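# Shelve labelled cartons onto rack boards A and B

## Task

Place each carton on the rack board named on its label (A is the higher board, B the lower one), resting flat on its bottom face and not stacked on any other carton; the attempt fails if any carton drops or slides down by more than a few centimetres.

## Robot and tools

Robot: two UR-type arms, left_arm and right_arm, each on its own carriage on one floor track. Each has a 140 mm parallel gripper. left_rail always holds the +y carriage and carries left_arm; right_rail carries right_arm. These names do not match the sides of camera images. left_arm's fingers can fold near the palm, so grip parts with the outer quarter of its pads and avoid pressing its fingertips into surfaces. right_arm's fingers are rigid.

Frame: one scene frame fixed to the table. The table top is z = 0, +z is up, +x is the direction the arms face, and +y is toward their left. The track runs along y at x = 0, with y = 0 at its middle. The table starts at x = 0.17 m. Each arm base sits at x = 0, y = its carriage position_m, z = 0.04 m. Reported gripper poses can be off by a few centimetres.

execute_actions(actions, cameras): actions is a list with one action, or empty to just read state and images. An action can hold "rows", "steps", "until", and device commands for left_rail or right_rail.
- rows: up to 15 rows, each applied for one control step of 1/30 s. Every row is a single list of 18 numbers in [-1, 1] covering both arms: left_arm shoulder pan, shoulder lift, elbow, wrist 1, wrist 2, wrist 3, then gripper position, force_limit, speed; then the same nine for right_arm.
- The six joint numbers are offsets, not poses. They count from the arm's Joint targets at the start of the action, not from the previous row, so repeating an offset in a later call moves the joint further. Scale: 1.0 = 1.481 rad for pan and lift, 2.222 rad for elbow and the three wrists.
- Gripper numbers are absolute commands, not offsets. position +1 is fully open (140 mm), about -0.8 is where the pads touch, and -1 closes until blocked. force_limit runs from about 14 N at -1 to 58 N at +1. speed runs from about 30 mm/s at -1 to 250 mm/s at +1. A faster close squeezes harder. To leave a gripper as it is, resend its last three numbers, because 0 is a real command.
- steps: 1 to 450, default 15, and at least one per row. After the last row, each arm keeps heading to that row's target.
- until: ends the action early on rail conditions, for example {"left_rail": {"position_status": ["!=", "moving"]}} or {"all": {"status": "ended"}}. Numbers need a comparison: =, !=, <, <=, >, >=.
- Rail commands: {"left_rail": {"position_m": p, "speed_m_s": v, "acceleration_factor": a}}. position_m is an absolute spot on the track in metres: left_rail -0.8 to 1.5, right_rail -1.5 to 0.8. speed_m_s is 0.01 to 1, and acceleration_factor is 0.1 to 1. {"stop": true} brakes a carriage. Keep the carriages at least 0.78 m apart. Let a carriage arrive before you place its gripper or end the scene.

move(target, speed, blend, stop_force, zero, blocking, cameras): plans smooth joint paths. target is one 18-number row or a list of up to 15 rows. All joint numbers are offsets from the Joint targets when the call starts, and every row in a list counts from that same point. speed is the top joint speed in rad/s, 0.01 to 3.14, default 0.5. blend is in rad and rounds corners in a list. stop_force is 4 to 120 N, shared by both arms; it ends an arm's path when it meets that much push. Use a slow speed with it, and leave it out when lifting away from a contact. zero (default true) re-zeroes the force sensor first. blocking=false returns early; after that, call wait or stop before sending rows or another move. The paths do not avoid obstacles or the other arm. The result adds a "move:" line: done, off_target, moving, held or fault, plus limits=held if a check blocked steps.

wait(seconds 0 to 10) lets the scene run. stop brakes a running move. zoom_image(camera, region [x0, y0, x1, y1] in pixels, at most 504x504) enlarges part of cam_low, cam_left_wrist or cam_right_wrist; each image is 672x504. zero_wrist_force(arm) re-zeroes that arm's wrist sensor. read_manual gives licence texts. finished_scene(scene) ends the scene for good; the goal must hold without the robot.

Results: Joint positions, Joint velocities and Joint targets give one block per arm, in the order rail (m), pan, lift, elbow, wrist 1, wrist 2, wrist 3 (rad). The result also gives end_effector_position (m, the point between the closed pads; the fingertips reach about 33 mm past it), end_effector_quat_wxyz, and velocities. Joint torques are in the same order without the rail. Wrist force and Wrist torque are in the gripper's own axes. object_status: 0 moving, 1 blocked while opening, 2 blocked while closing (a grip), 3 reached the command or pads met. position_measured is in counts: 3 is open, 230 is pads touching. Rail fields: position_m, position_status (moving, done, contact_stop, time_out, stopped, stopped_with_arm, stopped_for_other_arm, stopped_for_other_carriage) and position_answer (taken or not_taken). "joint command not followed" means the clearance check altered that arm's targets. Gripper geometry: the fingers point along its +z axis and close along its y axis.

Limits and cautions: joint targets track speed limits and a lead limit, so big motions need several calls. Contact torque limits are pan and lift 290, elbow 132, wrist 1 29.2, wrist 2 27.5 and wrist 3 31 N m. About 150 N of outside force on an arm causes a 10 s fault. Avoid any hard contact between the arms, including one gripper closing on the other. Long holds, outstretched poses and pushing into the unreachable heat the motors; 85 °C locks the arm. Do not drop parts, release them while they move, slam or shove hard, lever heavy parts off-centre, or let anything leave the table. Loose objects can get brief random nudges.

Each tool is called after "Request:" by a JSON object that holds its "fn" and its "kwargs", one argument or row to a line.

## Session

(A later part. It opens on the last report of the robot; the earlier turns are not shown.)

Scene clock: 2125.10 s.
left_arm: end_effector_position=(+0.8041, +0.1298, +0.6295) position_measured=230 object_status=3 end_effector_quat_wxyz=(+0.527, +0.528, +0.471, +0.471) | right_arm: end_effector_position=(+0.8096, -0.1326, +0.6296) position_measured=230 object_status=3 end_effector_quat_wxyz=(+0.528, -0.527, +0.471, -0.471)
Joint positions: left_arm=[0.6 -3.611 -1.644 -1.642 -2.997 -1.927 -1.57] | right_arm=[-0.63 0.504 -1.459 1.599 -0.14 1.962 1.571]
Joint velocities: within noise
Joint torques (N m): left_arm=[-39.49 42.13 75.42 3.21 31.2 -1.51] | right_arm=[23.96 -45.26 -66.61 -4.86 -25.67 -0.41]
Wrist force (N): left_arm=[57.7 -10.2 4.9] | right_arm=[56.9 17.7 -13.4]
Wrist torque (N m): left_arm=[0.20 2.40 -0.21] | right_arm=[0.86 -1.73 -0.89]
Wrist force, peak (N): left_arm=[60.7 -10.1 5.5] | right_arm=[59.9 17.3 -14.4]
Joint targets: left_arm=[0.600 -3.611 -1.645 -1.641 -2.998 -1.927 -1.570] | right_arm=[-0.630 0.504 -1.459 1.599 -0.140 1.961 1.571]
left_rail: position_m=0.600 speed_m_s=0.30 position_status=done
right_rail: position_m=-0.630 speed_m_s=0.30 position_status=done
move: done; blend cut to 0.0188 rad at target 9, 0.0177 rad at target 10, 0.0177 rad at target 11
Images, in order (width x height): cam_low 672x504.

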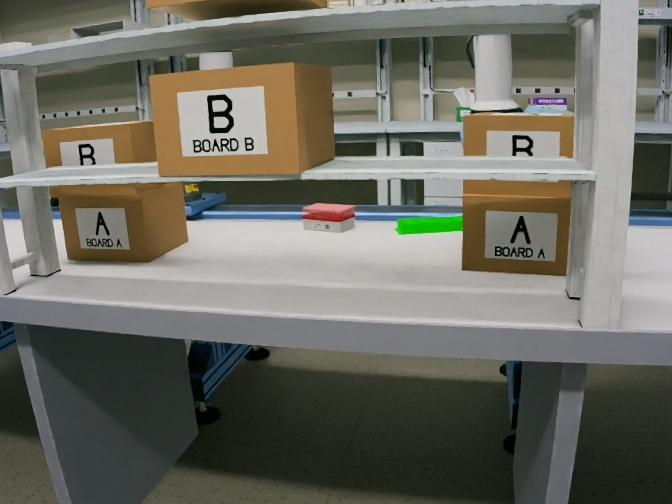

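Request:
{"fn": "move", "kwargs": {
  "target": [0, -0.008756, -0.029663, 0.035499, 0, 0, -1, -1, -1, 0, 0.00852, 0.029573, -0.035251, 0, 0, -1, -1, -1],
  "speed": 0.015,
  "stop_force": 8,
  "cameras": ["cam_low", "cam_left_wrist", "cam_right_wrist"]
}}

Scene clock: 2156.03 s.
left_arm: end_effector_position=(+0.8044, +0.1297, +0.5988) position_measured=230 object_status=3 end_effector_quat_wxyz=(+0.527, +0.528, +0.471, +0.471) | right_arm: end_effector_position=(+0.8099, -0.1325, +0.5986) position_measured=230 object_status=3 end_effector_quat_wxyz=(+0.528, -0.527, +0.471, -0.471)
Joint positions: left_arm=[0.6 -3.611 -1.654 -1.686 -2.944 -1.927 -1.57] | right_arm=[-0.63 0.504 -1.45 1.645 -0.195 1.961 1.571]
Joint velocities: within noise
Joint torques (N m): left_arm=[-46.69 74.84 68.22 2.59 29.61 -1.23] | right_arm=[31.31 -60.36 -62.94 -4.56 -25.16 -0.63]
Wrist force (N): left_arm=[59.6 -2.9 2.9] | right_arm=[59.6 10.4 -15.8]
Wrist torque (N m): left_arm=[0.18 2.43 -0.31] | right_arm=[-0.10 -1.81 -0.66]
Wrist force, peak (N): left_arm=[61.1 -9.0 3.8] | right_arm=[59.4 18.0 -13.7]
Joint targets: left_arm=[0.600 -3.611 -1.653 -1.686 -2.944 -1.927 -1.570] | right_arm=[-0.630 0.504 -1.450 1.645 -0.195 1.961 1.571]
left_rail: position_m=0.600 speed_m_s=0.30 position_status=done
right_rail: position_m=-0.630 speed_m_s=0.30 position_status=done
move: contact (left_arm, right_arm); left_arm: the wrist 1 is farthest, 0.025 rad from its target; right_arm: the wrist 1 is farthest, 0.024 rad from its target
camera_calibration:
cam_left_wrist: T_world_to_cam=[[-0.018076, -0.000615923, 0.999836, -0.575063], [-0.442317, -0.896818, -0.00854908, 0.473412], [0.896677, -0.442399, 0.0159384, -0.490652], [0, 0, 0, 1]] pos_world=[0.638959, 0.207146, 0.586836]
cam_right_wrist: T_world_to_cam=[[-0.0154018, 0.0212092, -0.999656, 0.620707], [-0.415306, 0.909319, 0.0256912, 0.443291], [0.909551, 0.415559, -0.00519686, -0.502409], [0, 0, 0, 1]] pos_world=[0.650628, -0.207476, 0.606494]

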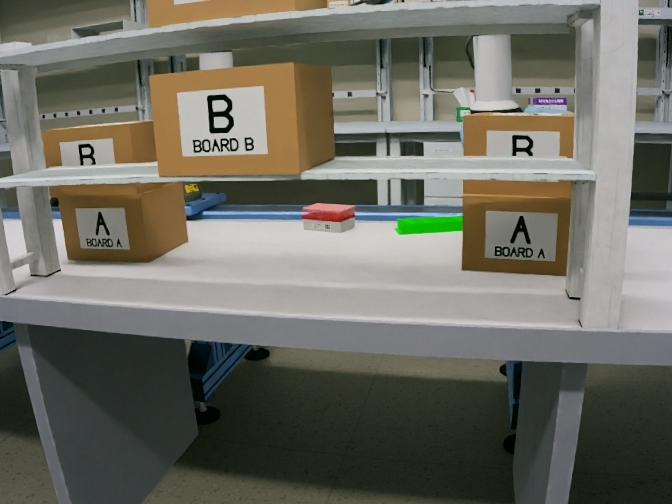

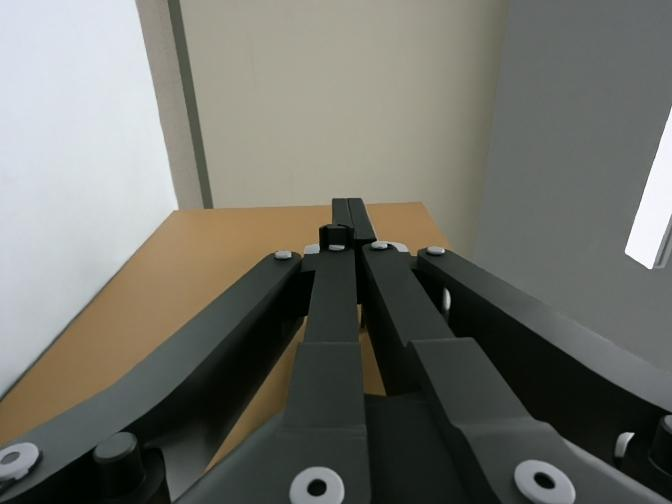

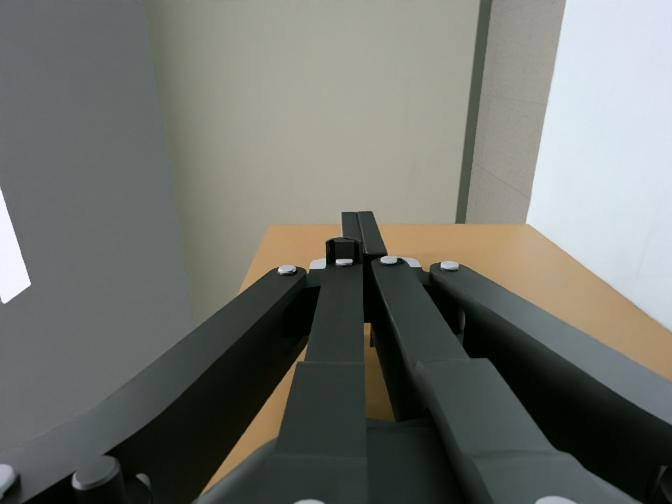

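Request:
{"fn": "move", "kwargs": {
  "target": [
    [0, -0.000317, -0.000966, 0.001178, 0, 0, -1, -1, -1, 0, 0.00031, 0.000969, -0.001176, 0, 0, -1, -1, -1],
    [0.040944, 0.029757, -0.022348, 0.002515, 0.02729, 0, -1, -1, -1, -0.038713, -0.030419, 0.023653, -0.003379, -0.025803, 0, -1, -1, -1]
  ],
  "speed": [0.01, 0.03],
  "cameras": ["cam_low"]
}}

Scene clock: 2200.77 s.
left_arm: end_effector_position=(+0.8044, +0.1697, +0.5974) position_measured=230 object_status=3 end_effector_quat_wxyz=(+0.527, +0.528, +0.471, +0.471) | right_arm: end_effector_position=(+0.8099, -0.1725, +0.5971) position_measured=230 object_status=3 end_effector_quat_wxyz=(+0.528, -0.527, +0.471, -0.471)
Joint positions: left_arm=[0.6 -3.551 -1.61 -1.736 -2.938 -1.867 -1.57] | right_arm=[-0.63 0.447 -1.495 1.697 -0.202 1.904 1.571]
Joint velocities: within noise
Joint torques (N m): left_arm=[12.19 80.41 41.32 6.82 2.47 -1.54] | right_arm=[-16.52 -69.76 -36.12 -7.31 -2.68 -0.47]
Wrist force (N): left_arm=[0.2 0.1 -0.3] | right_arm=[0.8 7.9 2.3]
Wrist torque (N m): left_arm=[0.06 0.10 -0.31] | right_arm=[1.11 -0.38 -0.31]
Wrist force, peak (N): left_arm=[59.9 -2.4 2.3] | right_arm=[59.3 9.6 -16.4]
Joint targets: left_arm=[0.600 -3.551 -1.609 -1.736 -2.938 -1.867 -1.570] | right_arm=[-0.630 0.447 -1.495 1.697 -0.202 1.904 1.571]
left_rail: position_m=0.600 speed_m_s=0.30 position_status=done
right_rail: position_m=-0.630 speed_m_s=0.30 position_status=done
move: done
Images, in order (width x height): cam_low 672x504.

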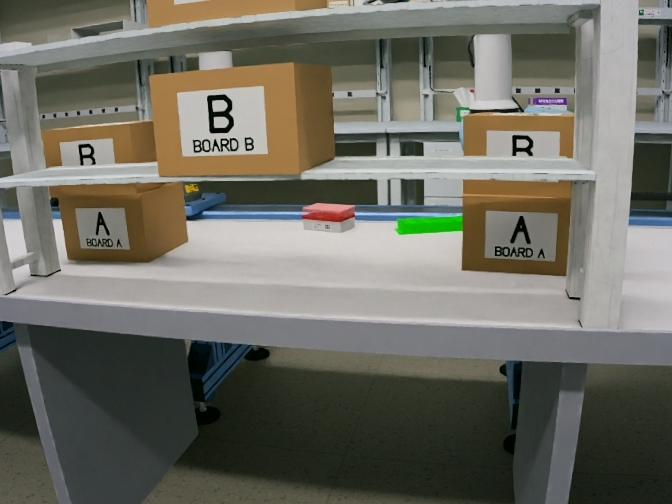

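Request:
{"fn": "zoom_image", "kwargs": {
  "camera": "cam_low",
  "region": [120, 0, 380, 100]
}}

Scaled by 1.938.

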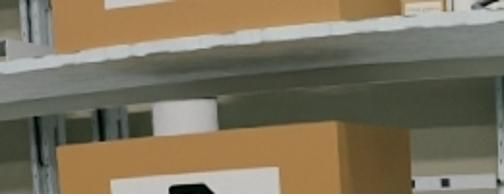

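Request:
{"fn": "move", "kwargs": {
  "target": [
    [-0.076873, 0.132161, -0.080236, -0.007852, -0.051237, 0, -1, -1, -1, 0.069741, -0.136284, 0.086011, 0.004824, 0.046483, 0, -1, -1, -1],
    [-0.254035, 0.210945, -0.12054, -0.020058, -0.197896, 0, -1, -1, -1, 0.113872, -0.288561, 0.161472, 0.030859, 0.047725, 0, -1, -1, -1]
  ],
  "speed": 0.25,
  "blend": 0.05,
  "cameras": ["cam_low"]
}}

Request:
{"fn": "execute_actions", "kwargs": {
  "actions": [
    {"right_rail": {"position_m": -1.10, "speed_m_s": 0.4}, "steps": 150, "until": {"right_rail": {"position_status": ["!=", "moving"]}}}
  ],
  "cameras": []
}}

Request:
{"fn": "execute_actions", "kwargs": {
  "actions": [
    {"left_rail": {"position_m": 0.10, "speed_m_s": 0.4}, "steps": 150, "until": {"left_rail": {"position_status": ["!=", "moving"]}}}
  ]
}}

Scene clock: 2352.00 s.
left_arm: end_effector_position=(+0.4990, +0.1781, +0.6001) position_measured=230 object_status=3 end_effector_quat_wxyz=(+0.512, +0.512, +0.487, +0.488) | right_arm: end_effector_position=(+0.5250, -0.2230, +0.6001) position_measured=230 object_status=3 end_effector_quat_wxyz=(+0.542, -0.542, +0.454, -0.454)
Joint positions: left_arm=[0.6 -3.927 -1.297 -2.004 -2.983 -2.306 -1.57] | right_arm=[-0.63 0.615 -1.922 2.056 -0.133 2.01 1.571]
Joint velocities: within noise
Joint torques (N m): left_arm=[-17.33 44.52 40.48 -0.41 -2.24 -1.46] | right_arm=[11.51 -32.4 -36.63 1.22 3.43 -0.51]
Wrist force (N): left_arm=[0.2 0.2 0.0] | right_arm=[1.3 8.5 2.3]
Wrist torque (N m): left_arm=[0.08 0.10 -0.31] | right_arm=[1.21 -0.45 -0.34]
Wrist force, peak (N): left_arm=[1.7 0.1 2.5] | right_arm=[1.3 8.4 4.6]
Joint targets: left_arm=[0.600 -3.927 -1.297 -2.004 -2.983 -2.306 -1.570] | right_arm=[-0.630 0.615 -1.923 2.056 -0.133 2.010 1.571]
left_rail: position_m=0.600 speed_m_s=0.30 position_status=done
right_rail: position_m=-0.630 speed_m_s=0.30 position_status=done
move: done
Images, in order (width x height): cam_low 672x504.

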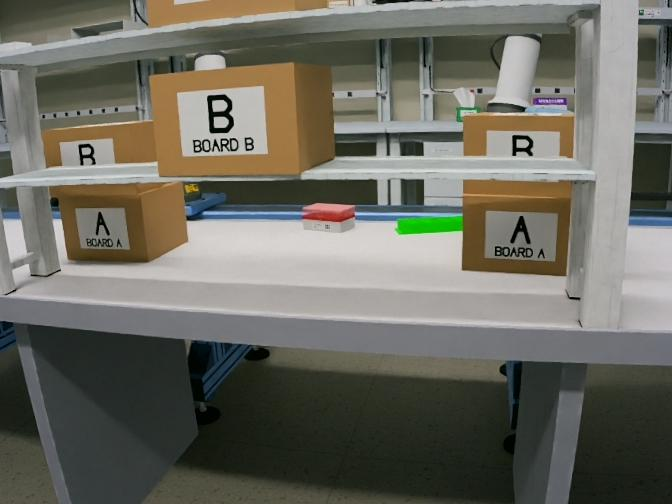

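Scene clock: 2354.07 s.
left_arm: end_effector_position=(+0.4989, +0.1781, +0.6001) position_measured=230 object_status=3 end_effector_quat_wxyz=(+0.512, +0.512, +0.487, +0.488) | right_arm: end_effector_position=(+0.5249, -0.6930, +0.6001) position_measured=230 object_status=3 end_effector_quat_wxyz=(+0.542, -0.542, +0.454, -0.454) end_effector_velocity=(-0.001, -0.001, +0.000) end_effector_angular_velocity=(-0.002, +0.000, +0.000)
Joint positions: left_arm=[0.6 -3.927 -1.297 -2.004 -2.983 -2.306 -1.57] | right_arm=[-1.1 0.615 -1.923 2.056 -0.133 2.01 1.571]
Joint velocities: left_arm=[within noise] | right_arm=[-0.001 0.001 0 0 0 0.001 -0.002]
Joint torques (N m): left_arm=[-15.15 47.2 44.4 -0.07 -2.21 -1.32] | right_arm=[8.25 -15.72 -39.42 0.13 2.53 -0.52]
Wrist force (N): left_arm=[0.0 -0.3 0.2] | right_arm=[1.4 8.3 2.3]
Wrist torque (N m): left_arm=[0.00 0.14 -0.30] | right_arm=[1.15 -0.46 -0.34]
Wrist force, peak (N): left_arm=[0.3 -0.4 -0.3] | right_arm=[0.0 8.8 2.6]
Joint targets: left_arm=[0.600 -3.927 -1.297 -2.004 -2.983 -2.306 -1.570] | right_arm=[-1.100 0.615 -1.923 2.056 -0.133 2.010 1.571]
Tool commands: left_gripper/position=-1.0 left_gripper/force_limit=-1.0 left_gripper/speed=-1.0 right_gripper/position=-1.0 right_gripper/force_limit=-1.0 right_gripper/speed=-1.0
left_rail: position_m=0.600 speed_m_s=0.30 position_status=done
right_rail: position_m=-1.100 speed_m_s=0.40 position_status=done
No camera images: "cameras" was empty.

Scene clock: 2356.20 s.
left_arm: end_effector_position=(+0.4989, -0.3218, +0.6002) position_measured=230 object_status=3 end_effector_quat_wxyz=(+0.512, +0.512, +0.487, +0.488) end_effector_velocity=(+0.000, +0.000, -0.001) end_effector_angular_velocity=(+0.002, +0.000, +0.002) | right_arm: end_effector_position=(+0.5250, -0.6931, +0.6000) position_measured=230 object_status=3 end_effector_quat_wxyz=(+0.542, -0.542, +0.454, -0.454)
Joint positions: left_arm=[0.1 -3.927 -1.297 -2.004 -2.983 -2.306 -1.57] | right_arm=[-1.1 0.615 -1.923 2.056 -0.133 2.01 1.571]
Joint velocities: left_arm=[-0.001 0.001 0 -0.001 0.001 0 0.002] | right_arm=[within noise]
Joint torques (N m): left_arm=[-11.79 6.83 46.86 0.66 0.93 -1.68] | right_arm=[1.68 -8.28 -44.5 -0.39 1.58 -0.56]
Wrist force (N): left_arm=[-0.1 -0.1 0.0] | right_arm=[1.4 8.3 2.3]
Wrist torque (N m): left_arm=[0.04 0.17 -0.30] | right_arm=[1.15 -0.48 -0.35]
Wrist force, peak (N): left_arm=[2.3 0.0 -0.3] | right_arm=[0.9 8.7 2.6]
Joint targets: left_arm=[0.100 -3.927 -1.297 -2.004 -2.983 -2.306 -1.570] | right_arm=[-1.100 0.615 -1.923 2.056 -0.133 2.010 1.571]
Tool commands: left_gripper/position=-1.0 left_gripper/force_limit=-1.0 left_gripper/speed=-1.0 right_gripper/position=-1.0 right_gripper/force_limit=-1.0 right_gripper/speed=-1.0
left_rail: position_m=0.100 speed_m_s=0.40 position_status=done
right_rail: position_m=-1.100 speed_m_s=0.40 position_status=done
camera_calibration:
cam_left_wrist: T_world_to_cam=[[-0.0182242, -0.00177589, 0.999832, -0.582496], [-0.38458, -0.923051, -0.00864934, -0.103844], [0.922912, -0.384673, 0.0161389, -0.411148], [0, 0, 0, 1]] pos_world=[0.328902, -0.255045, 0.588136]
cam_right_wrist: T_world_to_cam=[[-0.0166098, 0.0202516, -0.999657, 0.629594], [-0.471364, 0.881565, 0.0256911, 0.844789], [0.881782, 0.471629, -0.00509672, 0.0430931], [0, 0, 0, 1]] pos_world=[0.370662, -0.777811, 0.607895]

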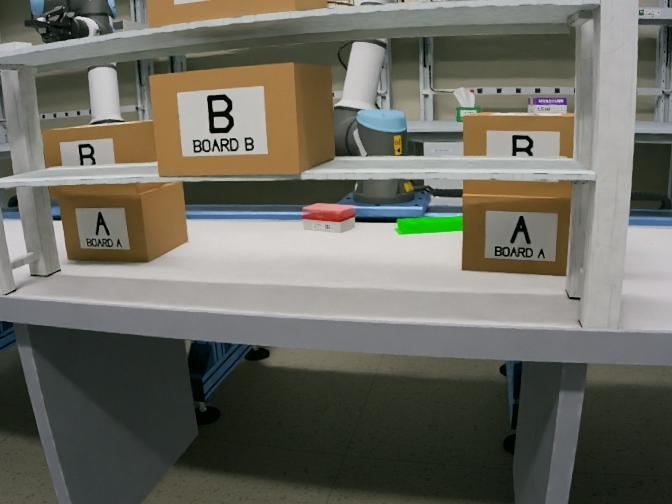

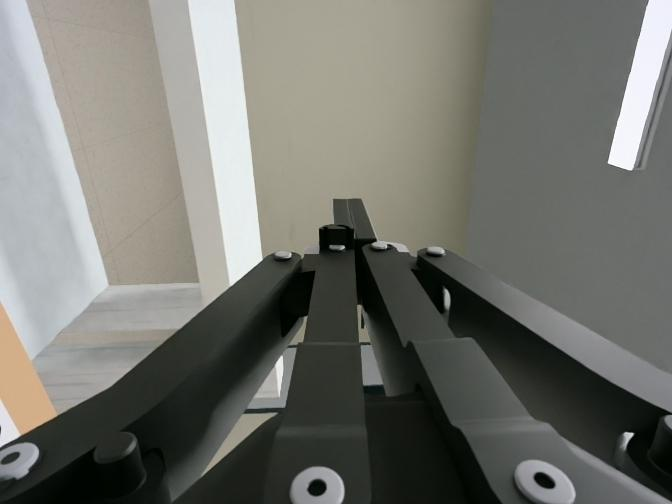

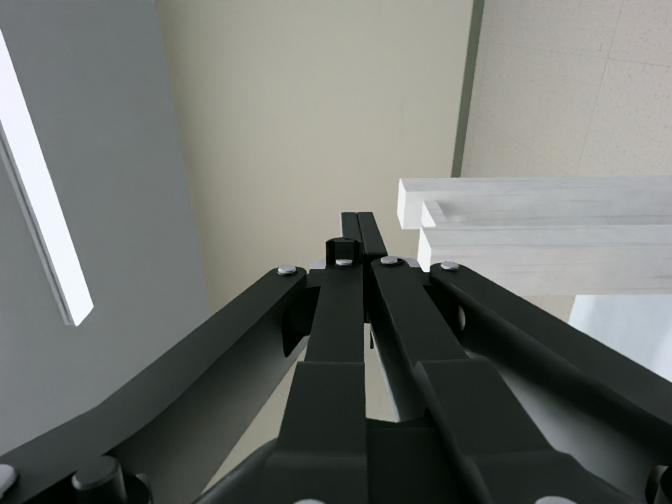

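Request:
{"fn": "move", "kwargs": {
  "target": [
    [0, -0.071556, -0.106438, 0.154131, 0, 0, -1, -1, -1, 0, 0.069219, 0.110469, -0.156604, 0, 0, -1, -1, -1],
    [0, -0.238496, -0.179425, 0.338387, 0, 0, -1, -1, -1, 0, 0.246095, 0.188478, -0.352505, 0, 0, -1, -1, -1]
  ],
  "speed": 0.25,
  "blend": 0.05
}}

Scene clock: 2408.90 s.
left_arm: end_effector_position=(+0.4991, -0.3222, +0.2600) position_measured=230 object_status=3 end_effector_quat_wxyz=(+0.512, +0.512, +0.487, +0.488) | right_arm: end_effector_position=(+0.5251, -0.6929, +0.2600) position_measured=230 object_status=3 end_effector_quat_wxyz=(+0.542, -0.542, +0.454, -0.454)
Joint positions: left_arm=[0.1 -3.927 -1.65 -2.402 -2.231 -2.306 -1.57] | right_arm=[-1.1 0.615 -1.558 2.475 -0.917 2.01 1.571]
Joint velocities: within noise
Joint torques (N m): left_arm=[1.27 21.49 21.74 6.46 1.42 -0.84] | right_arm=[-13.48 -18.04 -19.31 -7.48 -1.78 -0.58]
Wrist force (N): left_arm=[0.1 0.0 0.0] | right_arm=[1.1 8.0 2.9]
Wrist torque (N m): left_arm=[0.06 0.12 -0.32] | right_arm=[1.16 -0.40 -0.35]
Wrist force, peak (N): left_arm=[0.5 1.9 -0.5] | right_arm=[0.7 9.3 2.9]
Joint targets: left_arm=[0.100 -3.927 -1.650 -2.402 -2.231 -2.306 -1.570] | right_arm=[-1.100 0.615 -1.558 2.475 -0.917 2.010 1.571]
left_rail: position_m=0.100 speed_m_s=0.40 position_status=done
right_rail: position_m=-1.100 speed_m_s=0.40 position_status=done
move: done
camera_calibration:
cam_left_wrist: T_world_to_cam=[[-0.0181322, -0.00181507, 0.999834, -0.242491], [-0.384581, -0.923051, -0.00865014, -0.106985], [0.922913, -0.384674, 0.0160389, -0.405935], [0, 0, 0, 1]] pos_world=[0.329102, -0.255345, 0.248036]
cam_right_wrist: T_world_to_cam=[[-0.0166098, 0.0202516, -0.999657, 0.289712], [-0.471364, 0.881565, 0.0256911, 0.853531], [0.881782, 0.471629, -0.00509672, 0.0411367], [0, 0, 0, 1]] pos_world=[0.370862, -0.777711, 0.267895]

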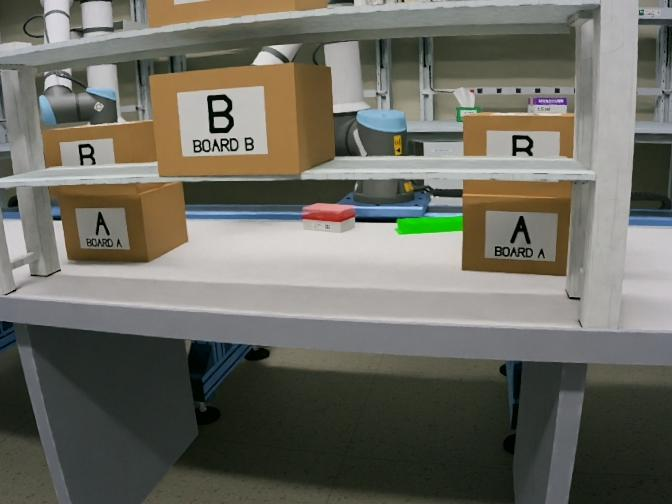

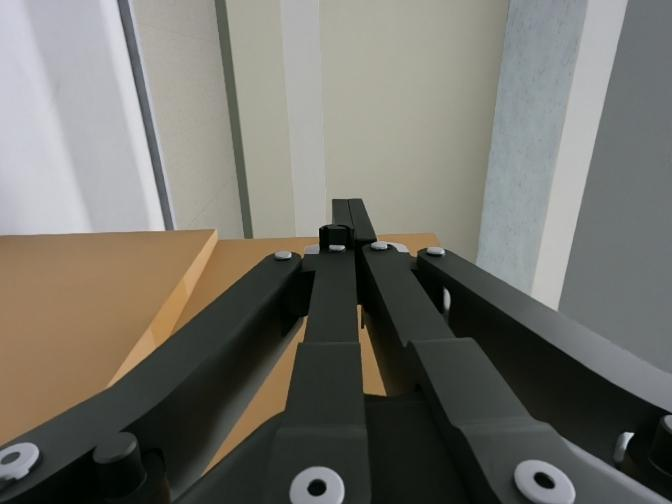

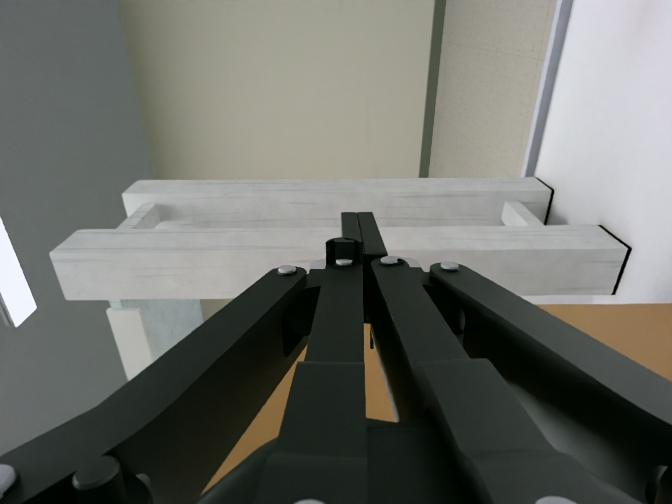

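Request:
{"fn": "zoom_image", "kwargs": {
  "camera": "cam_left_wrist",
  "region": [0, 180, 504, 440]
}}

Request:
{"fn": "zoom_image", "kwargs": {
  "camera": "cam_right_wrist",
  "region": [168, 200, 672, 504]
}}

Scaled by 1.000.

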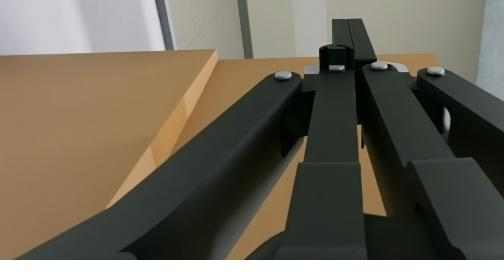

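Scaled by 1.000.

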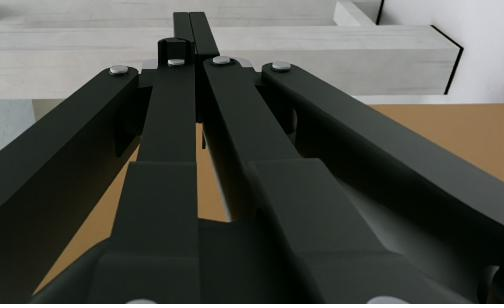

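Request:
{"fn": "move", "kwargs": {
  "target": [-0.067901, -0.068947, 0.056269, -0.010315, -0.045257, 0, -1, -1, -1, 0.133223, 0.095494, -0.072884, 0.009236, 0.088796, 0, -1, -1, -1],
  "speed": 0.034,
  "stop_force": 8
}}

Scene clock: 2509.97 s.
left_arm: end_effector_position=(+0.5033, -0.3641, +0.2607) position_measured=230 object_status=3 end_effector_quat_wxyz=(+0.512, +0.512, +0.487, +0.488) | right_arm: end_effector_position=(+0.5250, -0.6297, +0.2613) position_measured=230 object_status=3 end_effector_quat_wxyz=(+0.542, -0.542, +0.454, -0.454)
Joint positions: left_arm=[0.1 -3.988 -1.712 -2.326 -2.245 -2.367 -1.57] | right_arm=[-1.1 0.743 -1.467 2.37 -0.903 2.138 1.571]
Joint velocities: within noise
Joint torques (N m): left_arm=[8.76 66.74 23.54 4.38 3.91 -1.11] | right_arm=[-15.3 -54.02 -21.36 -5.9 -3.12 -0.3]
Wrist force (N): left_arm=[4.1 1.8 0.9] | right_arm=[1.4 8.0 2.2]
Wrist torque (N m): left_arm=[0.03 0.29 -0.34] | right_arm=[1.31 -0.25 -0.34]
Wrist force, peak (N): left_arm=[8.7 1.4 -1.6] | right_arm=[11.4 6.6 -1.3]
Joint targets: left_arm=[0.100 -3.988 -1.712 -2.326 -2.245 -2.367 -1.570] | right_arm=[-1.100 0.743 -1.467 2.370 -0.903 2.138 1.571]
left_rail: position_m=0.100 speed_m_s=0.40 position_status=done
right_rail: position_m=-1.100 speed_m_s=0.40 position_status=done
move: contact (left_arm, right_arm); left_arm: the elbow is farthest, 0.049 rad from its target; right_arm: the shoulder pan is farthest, 0.069 rad from its target
camera_calibration:
cam_left_wrist: T_world_to_cam=[[-0.018132, -0.00181436, 0.999834, -0.243191], [-0.384496, -0.923086, -0.00864794, -0.144171], [0.922949, -0.384589, 0.0160398, -0.425966], [0, 0, 0, 1]] pos_world=[0.333302, -0.297345, 0.248736]
cam_right_wrist: T_world_to_cam=[[-0.0166981, 0.0202049, -0.999656, 0.289626], [-0.471361, 0.881566, 0.0256916, 0.797602], [0.881782, 0.471629, -0.00519672, 0.0114921], [0, 0, 0, 1]] pos_world=[0.370662, -0.714411, 0.269094]

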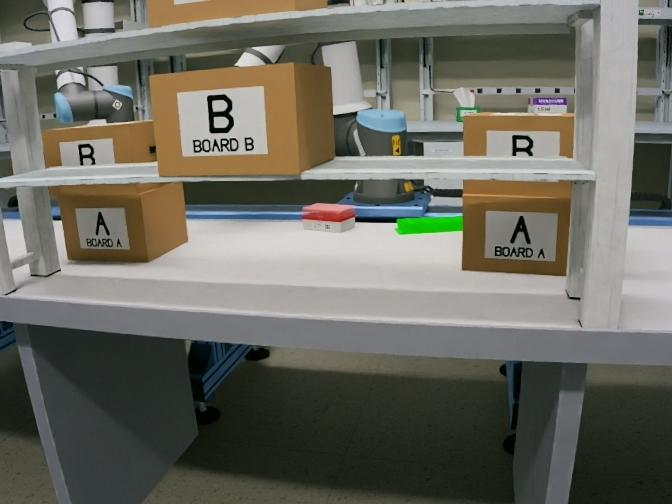

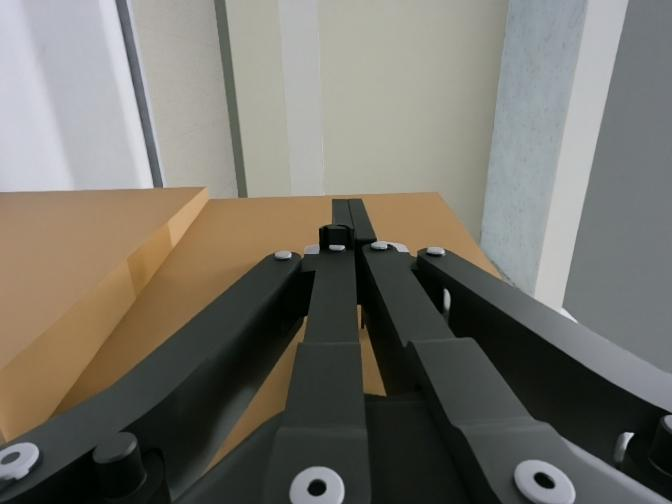

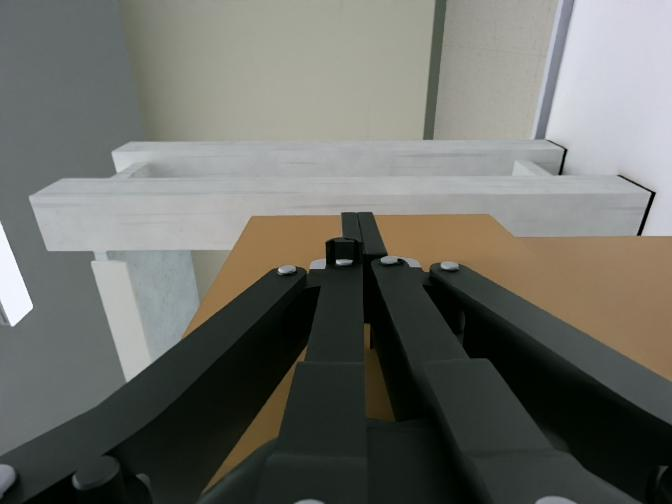

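Request:
{"fn": "move", "kwargs": {
  "target": [-0.0029025, -0.0031382, 0.002597, -0.0005054, -0.0019346, 0, -1, -1, -1, 0.0041025, 0.002945, -0.0023149, 0.000352, 0.0027344, 0, -1, -1, -1],
  "speed": 0.02,
  "stop_force": 60,
  "zero": false,
  "cameras": []
}}

Scene clock: 2579.50 s.
left_arm: end_effector_position=(+0.5035, -0.3673, +0.2607) position_measured=230 object_status=3 end_effector_quat_wxyz=(+0.512, +0.512, +0.487, +0.488) | right_arm: end_effector_position=(+0.5247, -0.6265, +0.2613) position_measured=230 object_status=3 end_effector_quat_wxyz=(+0.542, -0.542, +0.454, -0.454)
Joint positions: left_arm=[0.1 -3.992 -1.717 -2.321 -2.246 -2.372 -1.57] | right_arm=[-1.1 0.749 -1.462 2.365 -0.903 2.144 1.571]
Joint velocities: within noise
Joint torques (N m): left_arm=[-40.51 17.76 57.54 0.69 10.93 -0.83] | right_arm=[33.5 -18.46 -48.64 -0.47 -7.04 -0.4]
Wrist force (N): left_arm=[47.7 10.2 -1.6] | right_arm=[50.8 -3.9 -12.2]
Wrist torque (N m): left_arm=[-0.28 1.91 -0.48] | right_arm=[1.03 -1.74 -0.39]
Wrist force, peak (N): left_arm=[48.0 10.8 -1.7] | right_arm=[51.2 -4.0 -12.3]
Joint targets: left_arm=[0.100 -3.992 -1.717 -2.321 -2.246 -2.372 -1.570] | right_arm=[-1.100 0.749 -1.462 2.365 -0.903 2.144 1.571]
left_rail: position_m=0.100 speed_m_s=0.40 position_status=done
right_rail: position_m=-1.100 speed_m_s=0.40 position_status=done
move: done
No camera images: "cameras" was empty.

Request:
{"fn": "move", "kwargs": {
  "target": [
    [0, 0.029897, 0.007926, -0.027853, 0, 0, -1, -1, -1, 0, -0.0313, -0.008295, 0.029158, 0, 0, -1, -1, -1],
    [0, 0.057663, 0.016851, -0.055284, 0, 0, -1, -1, -1, 0, -0.060251, -0.017604, 0.057762, 0, 0, -1, -1, -1],
    [0, 0.083298, 0.026774, -0.082293, 0, 0, -1, -1, -1, 0, -0.086854, -0.027926, 0.085815, 0, 0, -1, -1, -1],
    [0, 0.106801, 0.037697, -0.108881, 0, 0, -1, -1, -1, 0, -0.111106, -0.039261, 0.113315, 0, 0, -1, -1, -1]
  ],
  "speed": 0.08,
  "blend": 0.02
}}

Scene clock: 2632.90 s.
left_arm: end_effector_position=(+0.5035, -0.3672, +0.3656) position_measured=230 object_status=3 end_effector_quat_wxyz=(+0.512, +0.512, +0.487, +0.488) | right_arm: end_effector_position=(+0.5246, -0.6265, +0.3662) position_measured=230 object_status=3 end_effector_quat_wxyz=(+0.542, -0.542, +0.454, -0.454)
Joint positions: left_arm=[0.1 -3.992 -1.559 -2.237 -2.488 -2.372 -1.57] | right_arm=[-1.1 0.749 -1.627 2.278 -0.651 2.144 1.571]
Joint velocities: within noise
Joint torques (N m): left_arm=[-36.18 64.86 77.44 3.72 25.02 -0.79] | right_arm=[5.8 -51.07 -65.34 -4.59 -15.95 -0.33]
Wrist force (N): left_arm=[45.6 -10.3 3.7] | right_arm=[44.8 18.9 -10.2]
Wrist torque (N m): left_arm=[0.22 1.90 -0.19] | right_arm=[1.21 -1.45 -0.71]
Wrist force, peak (N): left_arm=[49.3 -11.1 4.1] | right_arm=[48.5 20.1 -10.2]
Joint targets: left_arm=[0.100 -3.992 -1.559 -2.237 -2.488 -2.372 -1.570] | right_arm=[-1.100 0.749 -1.627 2.278 -0.651 2.144 1.571]
left_rail: position_m=0.100 speed_m_s=0.40 position_status=done
right_rail: position_m=-1.100 speed_m_s=0.40 position_status=done
move: done
camera_calibration:
cam_left_wrist: T_world_to_cam=[[-0.018132, -0.00181436, 0.999834, -0.348075], [-0.384496, -0.923086, -0.00864794, -0.146049], [0.922949, -0.384589, 0.0160398, -0.429025], [0, 0, 0, 1]] pos_world=[0.333502, -0.300445, 0.353636]
cam_right_wrist: T_world_to_cam=[[-0.0166098, 0.0202516, -0.999657, 0.394521], [-0.471364, 0.881565, 0.0256911, 0.791983], [0.881782, 0.471629, -0.00509672, 0.0108909], [0, 0, 0, 1]] pos_world=[0.370262, -0.711311, 0.374095]

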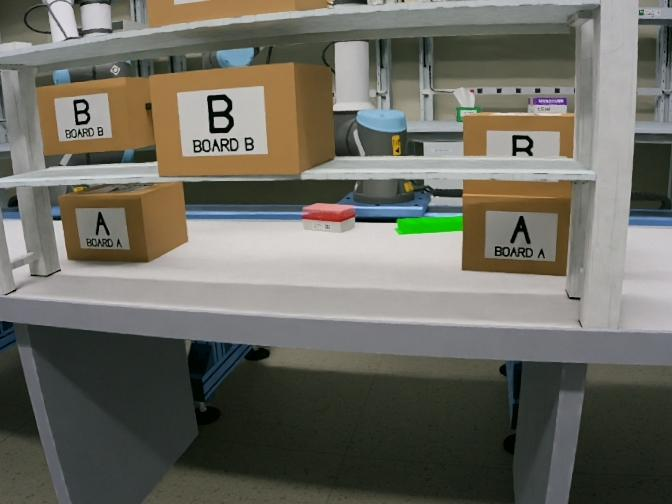

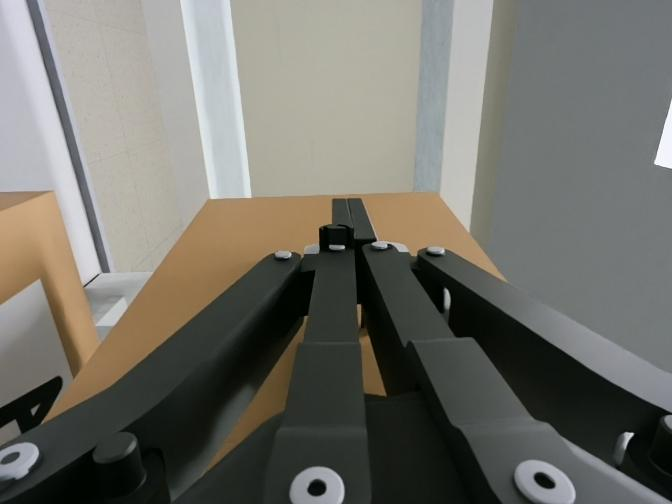

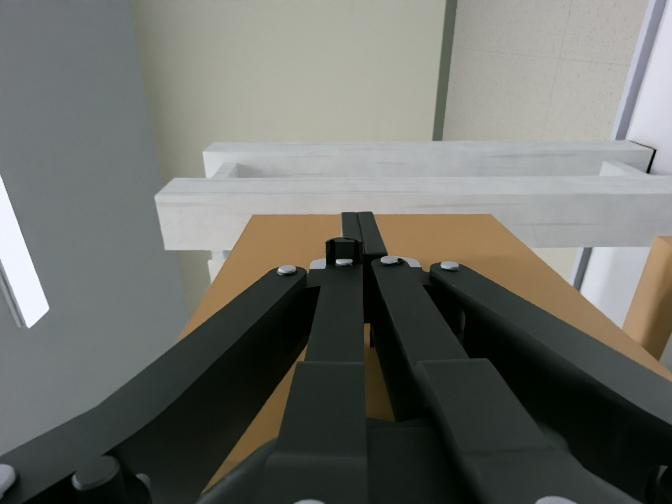

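Request:
{"fn": "move", "kwargs": {
  "target": [
    [0.070061, 0.047008, -0.029458, -0.001874, 0.057296, 0, -1, -1, -1, 0.041577, 0.054695, -0.036005, -0.00045, 0.03831, 0, -1, -1, -1],
    [0.152151, 0.094579, -0.056101, -0.006937, 0.122609, 0, -1, -1, -1, 0.077336, 0.107011, -0.073604, 0.00228, 0.072743, 0, -1, -1, -1],
    [0.246513, 0.141022, -0.079445, -0.014549, 0.1961, 0, -1, -1, -1, 0.107279, 0.156945, -0.112799, 0.008192, 0.103299, 0, -1, -1, -1],
    [0.353388, 0.184657, -0.099001, -0.024076, 0.277933, 0, -1, -1, -1, 0.131405, 0.204499, -0.153588, 0.017286, 0.129978, 0, -1, -1, -1]
  ],
  "speed": 0.12,
  "blend": 0.02
}}

Scene clock: 2839.80 s.
left_arm: end_effector_position=(+0.5642, -0.2099, +0.3658) position_measured=230 object_status=3 end_effector_quat_wxyz=(+0.534, +0.535, +0.463, +0.463) | right_arm: end_effector_position=(+0.5607, -0.4701, +0.3664) position_measured=230 object_status=3 end_effector_quat_wxyz=(+0.520, -0.520, +0.479, -0.479)
Joint positions: left_arm=[0.1 -3.469 -1.285 -2.457 -2.541 -1.754 -1.57] | right_arm=[-1.1 0.944 -1.324 1.936 -0.612 2.433 1.571]
Joint velocities: within noise
Joint torques (N m): left_arm=[-20.72 41.08 43.61 2.74 28.95 -1.23] | right_arm=[31.4 -54.07 -70.44 -4.75 -6.77 -0.57]
Wrist force (N): left_arm=[52.9 -10.1 5.9] | right_arm=[52.3 19.4 -13.5]
Wrist torque (N m): left_arm=[0.31 2.25 -0.17] | right_arm=[1.26 -2.15 -0.73]
Wrist force, peak (N): left_arm=[53.0 -10.7 5.8] | right_arm=[52.3 19.4 -13.5]
Joint targets: left_arm=[0.100 -3.469 -1.285 -2.457 -2.541 -1.754 -1.570] | right_arm=[-1.100 0.944 -1.324 1.936 -0.612 2.433 1.571]
left_rail: position_m=0.100 speed_m_s=0.40 position_status=done
right_rail: position_m=-1.100 speed_m_s=0.40 position_status=done
move: done
camera_calibration:
cam_left_wrist: T_world_to_cam=[[-0.0181742, -0.0000183775, 0.999835, -0.346489], [-0.46951, -0.882886, -0.00855062, 0.0788606], [0.88274, -0.469588, 0.0160371, -0.419672], [0, 0, 0, 1]] pos_world=[0.40119, -0.127455, 0.353836]
cam_right_wrist: T_world_to_cam=[[-0.0147244, 0.0216851, -0.999656, 0.39165], [-0.386386, 0.921979, 0.0256913, 0.642385], [0.922219, 0.386632, -0.00519676, -0.15737], [0, 0, 0, 1]] pos_world=[0.399105, -0.539914, 0.374194]

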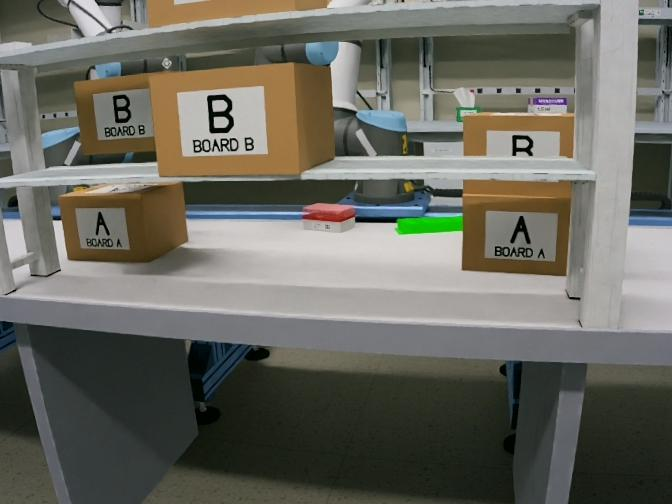

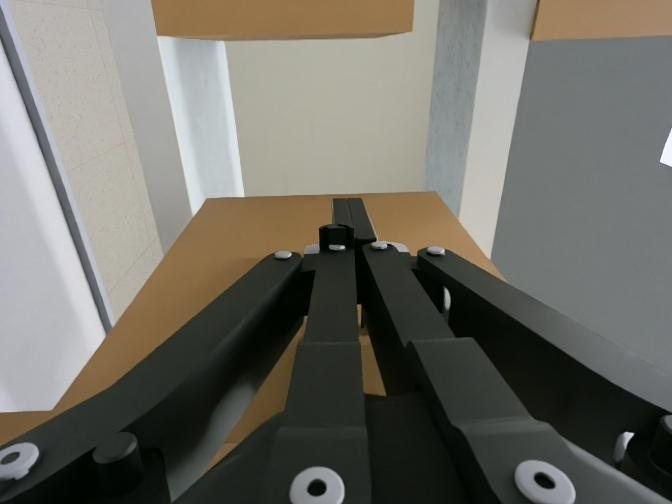

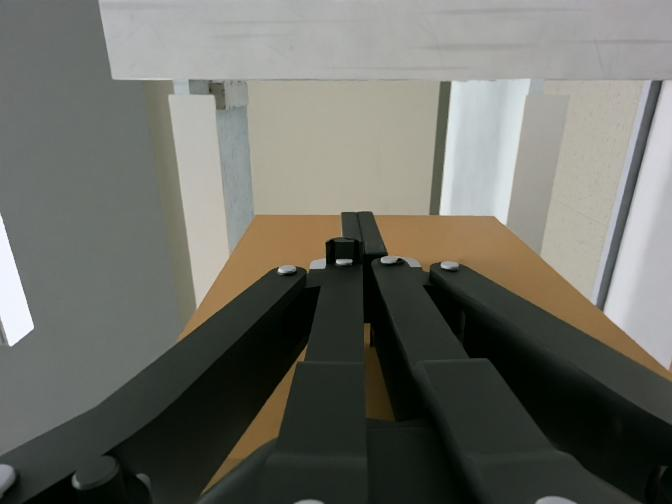

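Request:
{"fn": "move", "kwargs": {
  "target": [
    [0.036012, -0.063209, 0.029066, 0.013063, 0.024003, 0, -1, -1, -1, -0.049063, 0.022185, -0.019819, 0.005025, -0.032701, 0, -1, -1, -1],
    [0.062647, -0.124859, 0.062173, 0.021047, 0.041755, 0, -1, -1, -1, -0.093573, 0.048268, -0.04384, 0.011669, -0.062368, 0, -1, -1, -1],
    [0.082664, -0.184363, 0.09874, 0.024141, 0.055097, 0, -1, -1, -1, -0.133823, 0.077608, -0.071893, 0.020166, -0.089195, 0, -1, -1, -1],
    [0.098816, -0.241125, 0.138181, 0.022533, 0.065863, 0, -1, -1, -1, -0.169714, 0.110417, -0.104034, 0.030439, -0.113118, 0, -1, -1, -1]
  ],
  "speed": 0.08,
  "blend": 0.02
}}

Scene clock: 2893.87 s.
left_arm: end_effector_position=(+0.7961, -0.2098, +0.3657) position_measured=230 object_status=3 end_effector_quat_wxyz=(+0.534, +0.535, +0.463, +0.463) | right_arm: end_effector_position=(+0.7926, -0.4700, +0.3664) position_measured=230 object_status=3 end_effector_quat_wxyz=(+0.520, -0.520, +0.479, -0.479)
Joint positions: left_arm=[0.1 -3.323 -1.642 -2.15 -2.491 -1.608 -1.57] | right_arm=[-1.1 0.693 -1.16 1.705 -0.545 2.182 1.571]
Joint velocities: within noise
Joint torques (N m): left_arm=[-31.24 41.39 60.54 2.23 27.66 -1.2] | right_arm=[14.75 -72.79 -68.63 -4.59 -22.75 -0.07]
Wrist force (N): left_arm=[50.4 -10.5 5.4] | right_arm=[49.2 19.7 -11.6]
Wrist torque (N m): left_arm=[0.43 2.15 -0.17] | right_arm=[1.35 -1.79 -0.79]
Wrist force, peak (N): left_arm=[62.3 -10.0 5.9] | right_arm=[61.2 20.2 -14.8]
Joint targets: left_arm=[0.100 -3.322 -1.642 -2.150 -2.491 -1.608 -1.570] | right_arm=[-1.100 0.692 -1.160 1.705 -0.545 2.181 1.571]
left_rail: position_m=0.100 speed_m_s=0.40 position_status=done
right_rail: position_m=-1.100 speed_m_s=0.40 position_status=done
move: done
camera_calibration:
cam_left_wrist: T_world_to_cam=[[-0.0181727, -0.0000156626, 0.999835, -0.342175], [-0.46951, -0.882886, -0.00854753, 0.187826], [0.88274, -0.469588, 0.0160371, -0.624331], [0, 0, 0, 1]] pos_world=[0.63309, -0.127355, 0.353736]
cam_right_wrist: T_world_to_cam=[[-0.0147245, 0.0216852, -0.999656, 0.395065], [-0.386386, 0.921979, 0.0256915, 0.731988], [0.922219, 0.386632, -0.00519676, -0.371233], [0, 0, 0, 1]] pos_world=[0.631005, -0.539914, 0.374194]

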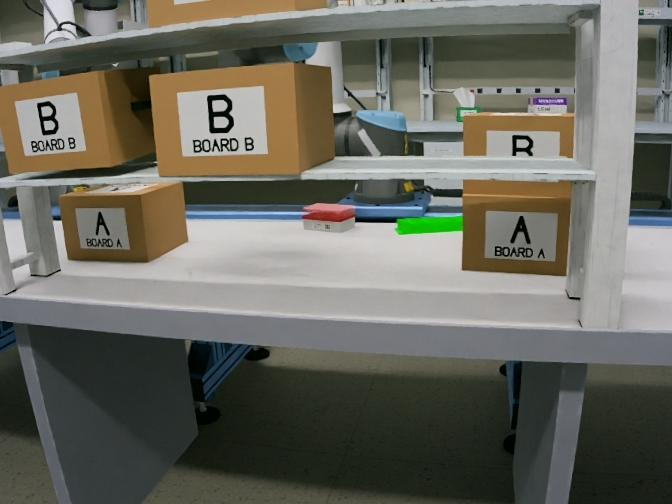

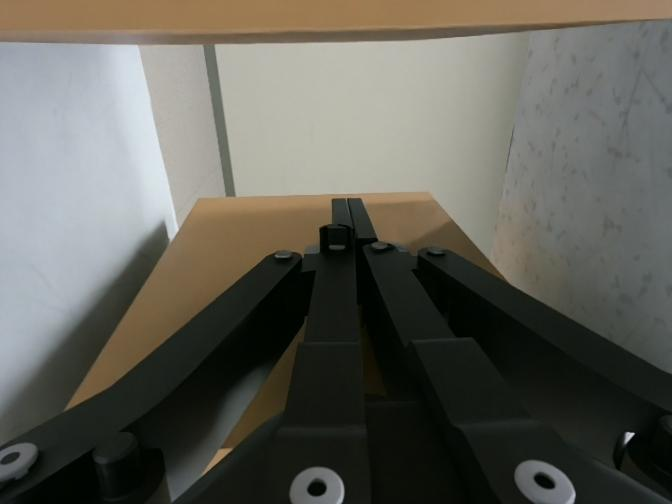

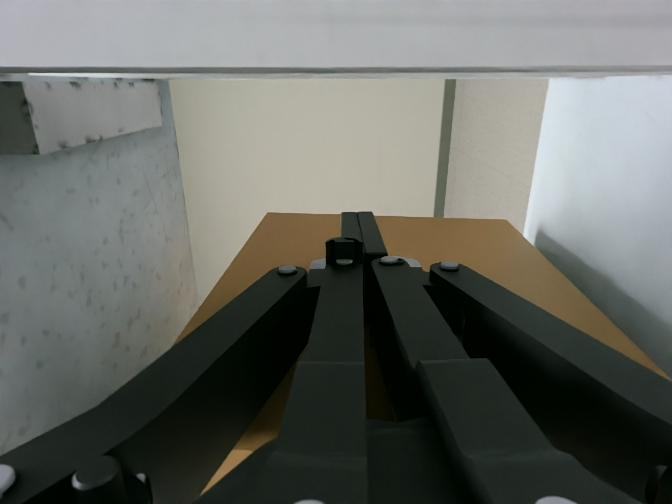

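Request:
{"fn": "zoom_image", "kwargs": {
  "camera": "cam_low",
  "region": [0, 50, 340, 200]
}}

Scaled by 1.482.

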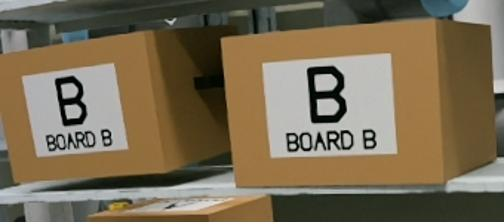

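Request:
{"fn": "move", "kwargs": {
  "target": [0, -0.030467, -0.013776, 0.034083, 0, 0, -1, -1, -1, 0, 0.021795, 0.011562, -0.026089, 0, 0, -1, -1, -1],
  "speed": 0.015,
  "stop_force": 8
}}

Scene clock: 2938.10 s.
left_arm: end_effector_position=(+0.7966, -0.2099, +0.3416) position_measured=230 object_status=3 end_effector_quat_wxyz=(+0.535, +0.535, +0.463, +0.463) | right_arm: end_effector_position=(+0.7929, -0.4699, +0.3430) position_measured=230 object_status=3 end_effector_quat_wxyz=(+0.520, -0.520, +0.479, -0.479)
Joint positions: left_arm=[0.1 -3.322 -1.673 -2.17 -2.44 -1.608 -1.57] | right_arm=[-1.1 0.692 -1.139 1.722 -0.582 2.181 1.571]
Joint velocities: within noise
Joint torques (N m): left_arm=[-35.56 78.28 53.07 1.69 25.57 -1.24] | right_arm=[18.43 -93.34 -61.63 -3.46 -21.72 -0.29]
Wrist force (N): left_arm=[53.9 -4.3 4.6] | right_arm=[50.3 11.4 -12.5]
Wrist torque (N m): left_arm=[0.19 2.22 -0.24] | right_arm=[1.45 -2.00 -0.70]
Wrist force, peak (N): left_arm=[54.8 -5.8 3.8] | right_arm=[51.7 19.8 -11.7]
Joint targets: left_arm=[0.100 -3.322 -1.673 -2.170 -2.440 -1.608 -1.570] | right_arm=[-1.100 0.692 -1.139 1.722 -0.582 2.181 1.571]
left_rail: position_m=0.100 speed_m_s=0.40 position_status=done
right_rail: position_m=-1.100 speed_m_s=0.40 position_status=done
move: contact (left_arm, right_arm); left_arm: the wrist 1 is farthest, 0.025 rad from its target; right_arm: the wrist 1 is farthest, 0.021 rad from its target
camera_calibration:
cam_left_wrist: T_world_to_cam=[[-0.0182621, 0.0000292531, 0.999833, -0.318007], [-0.469509, -0.882886, -0.00854982, 0.187767], [0.882739, -0.469587, 0.0161371, -0.624465], [0, 0, 0, 1]] pos_world=[0.63359, -0.127455, 0.329636]
cam_right_wrist: T_world_to_cam=[[-0.0147245, 0.0216852, -0.999656, 0.371773], [-0.386386, 0.921979, 0.0256915, 0.732518], [0.922219, 0.386632, -0.00519676, -0.371708], [0, 0, 0, 1]] pos_world=[0.631305, -0.539714, 0.350894]

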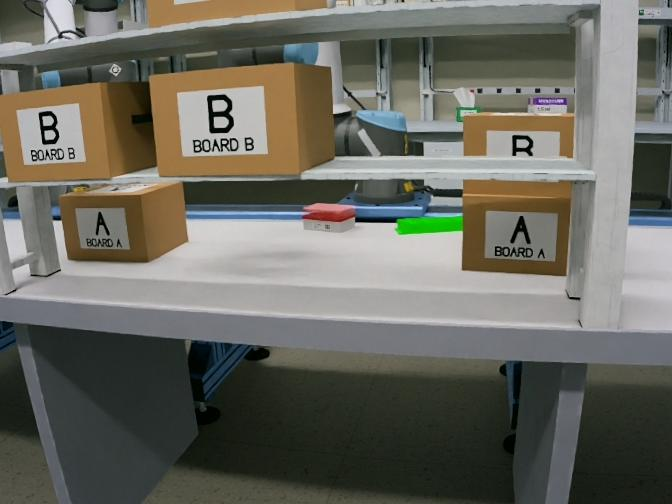

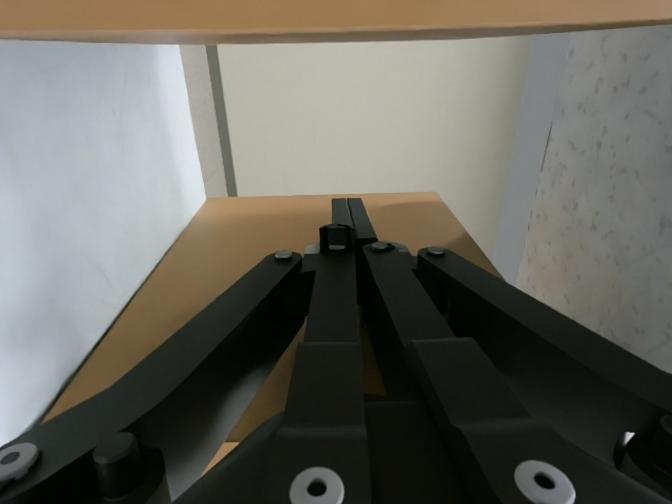

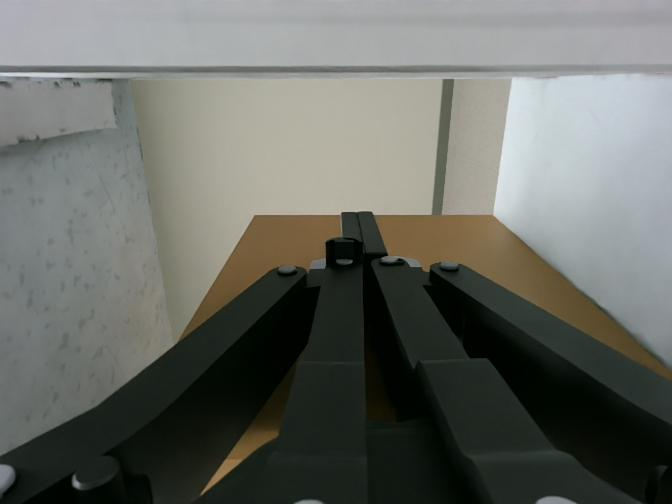

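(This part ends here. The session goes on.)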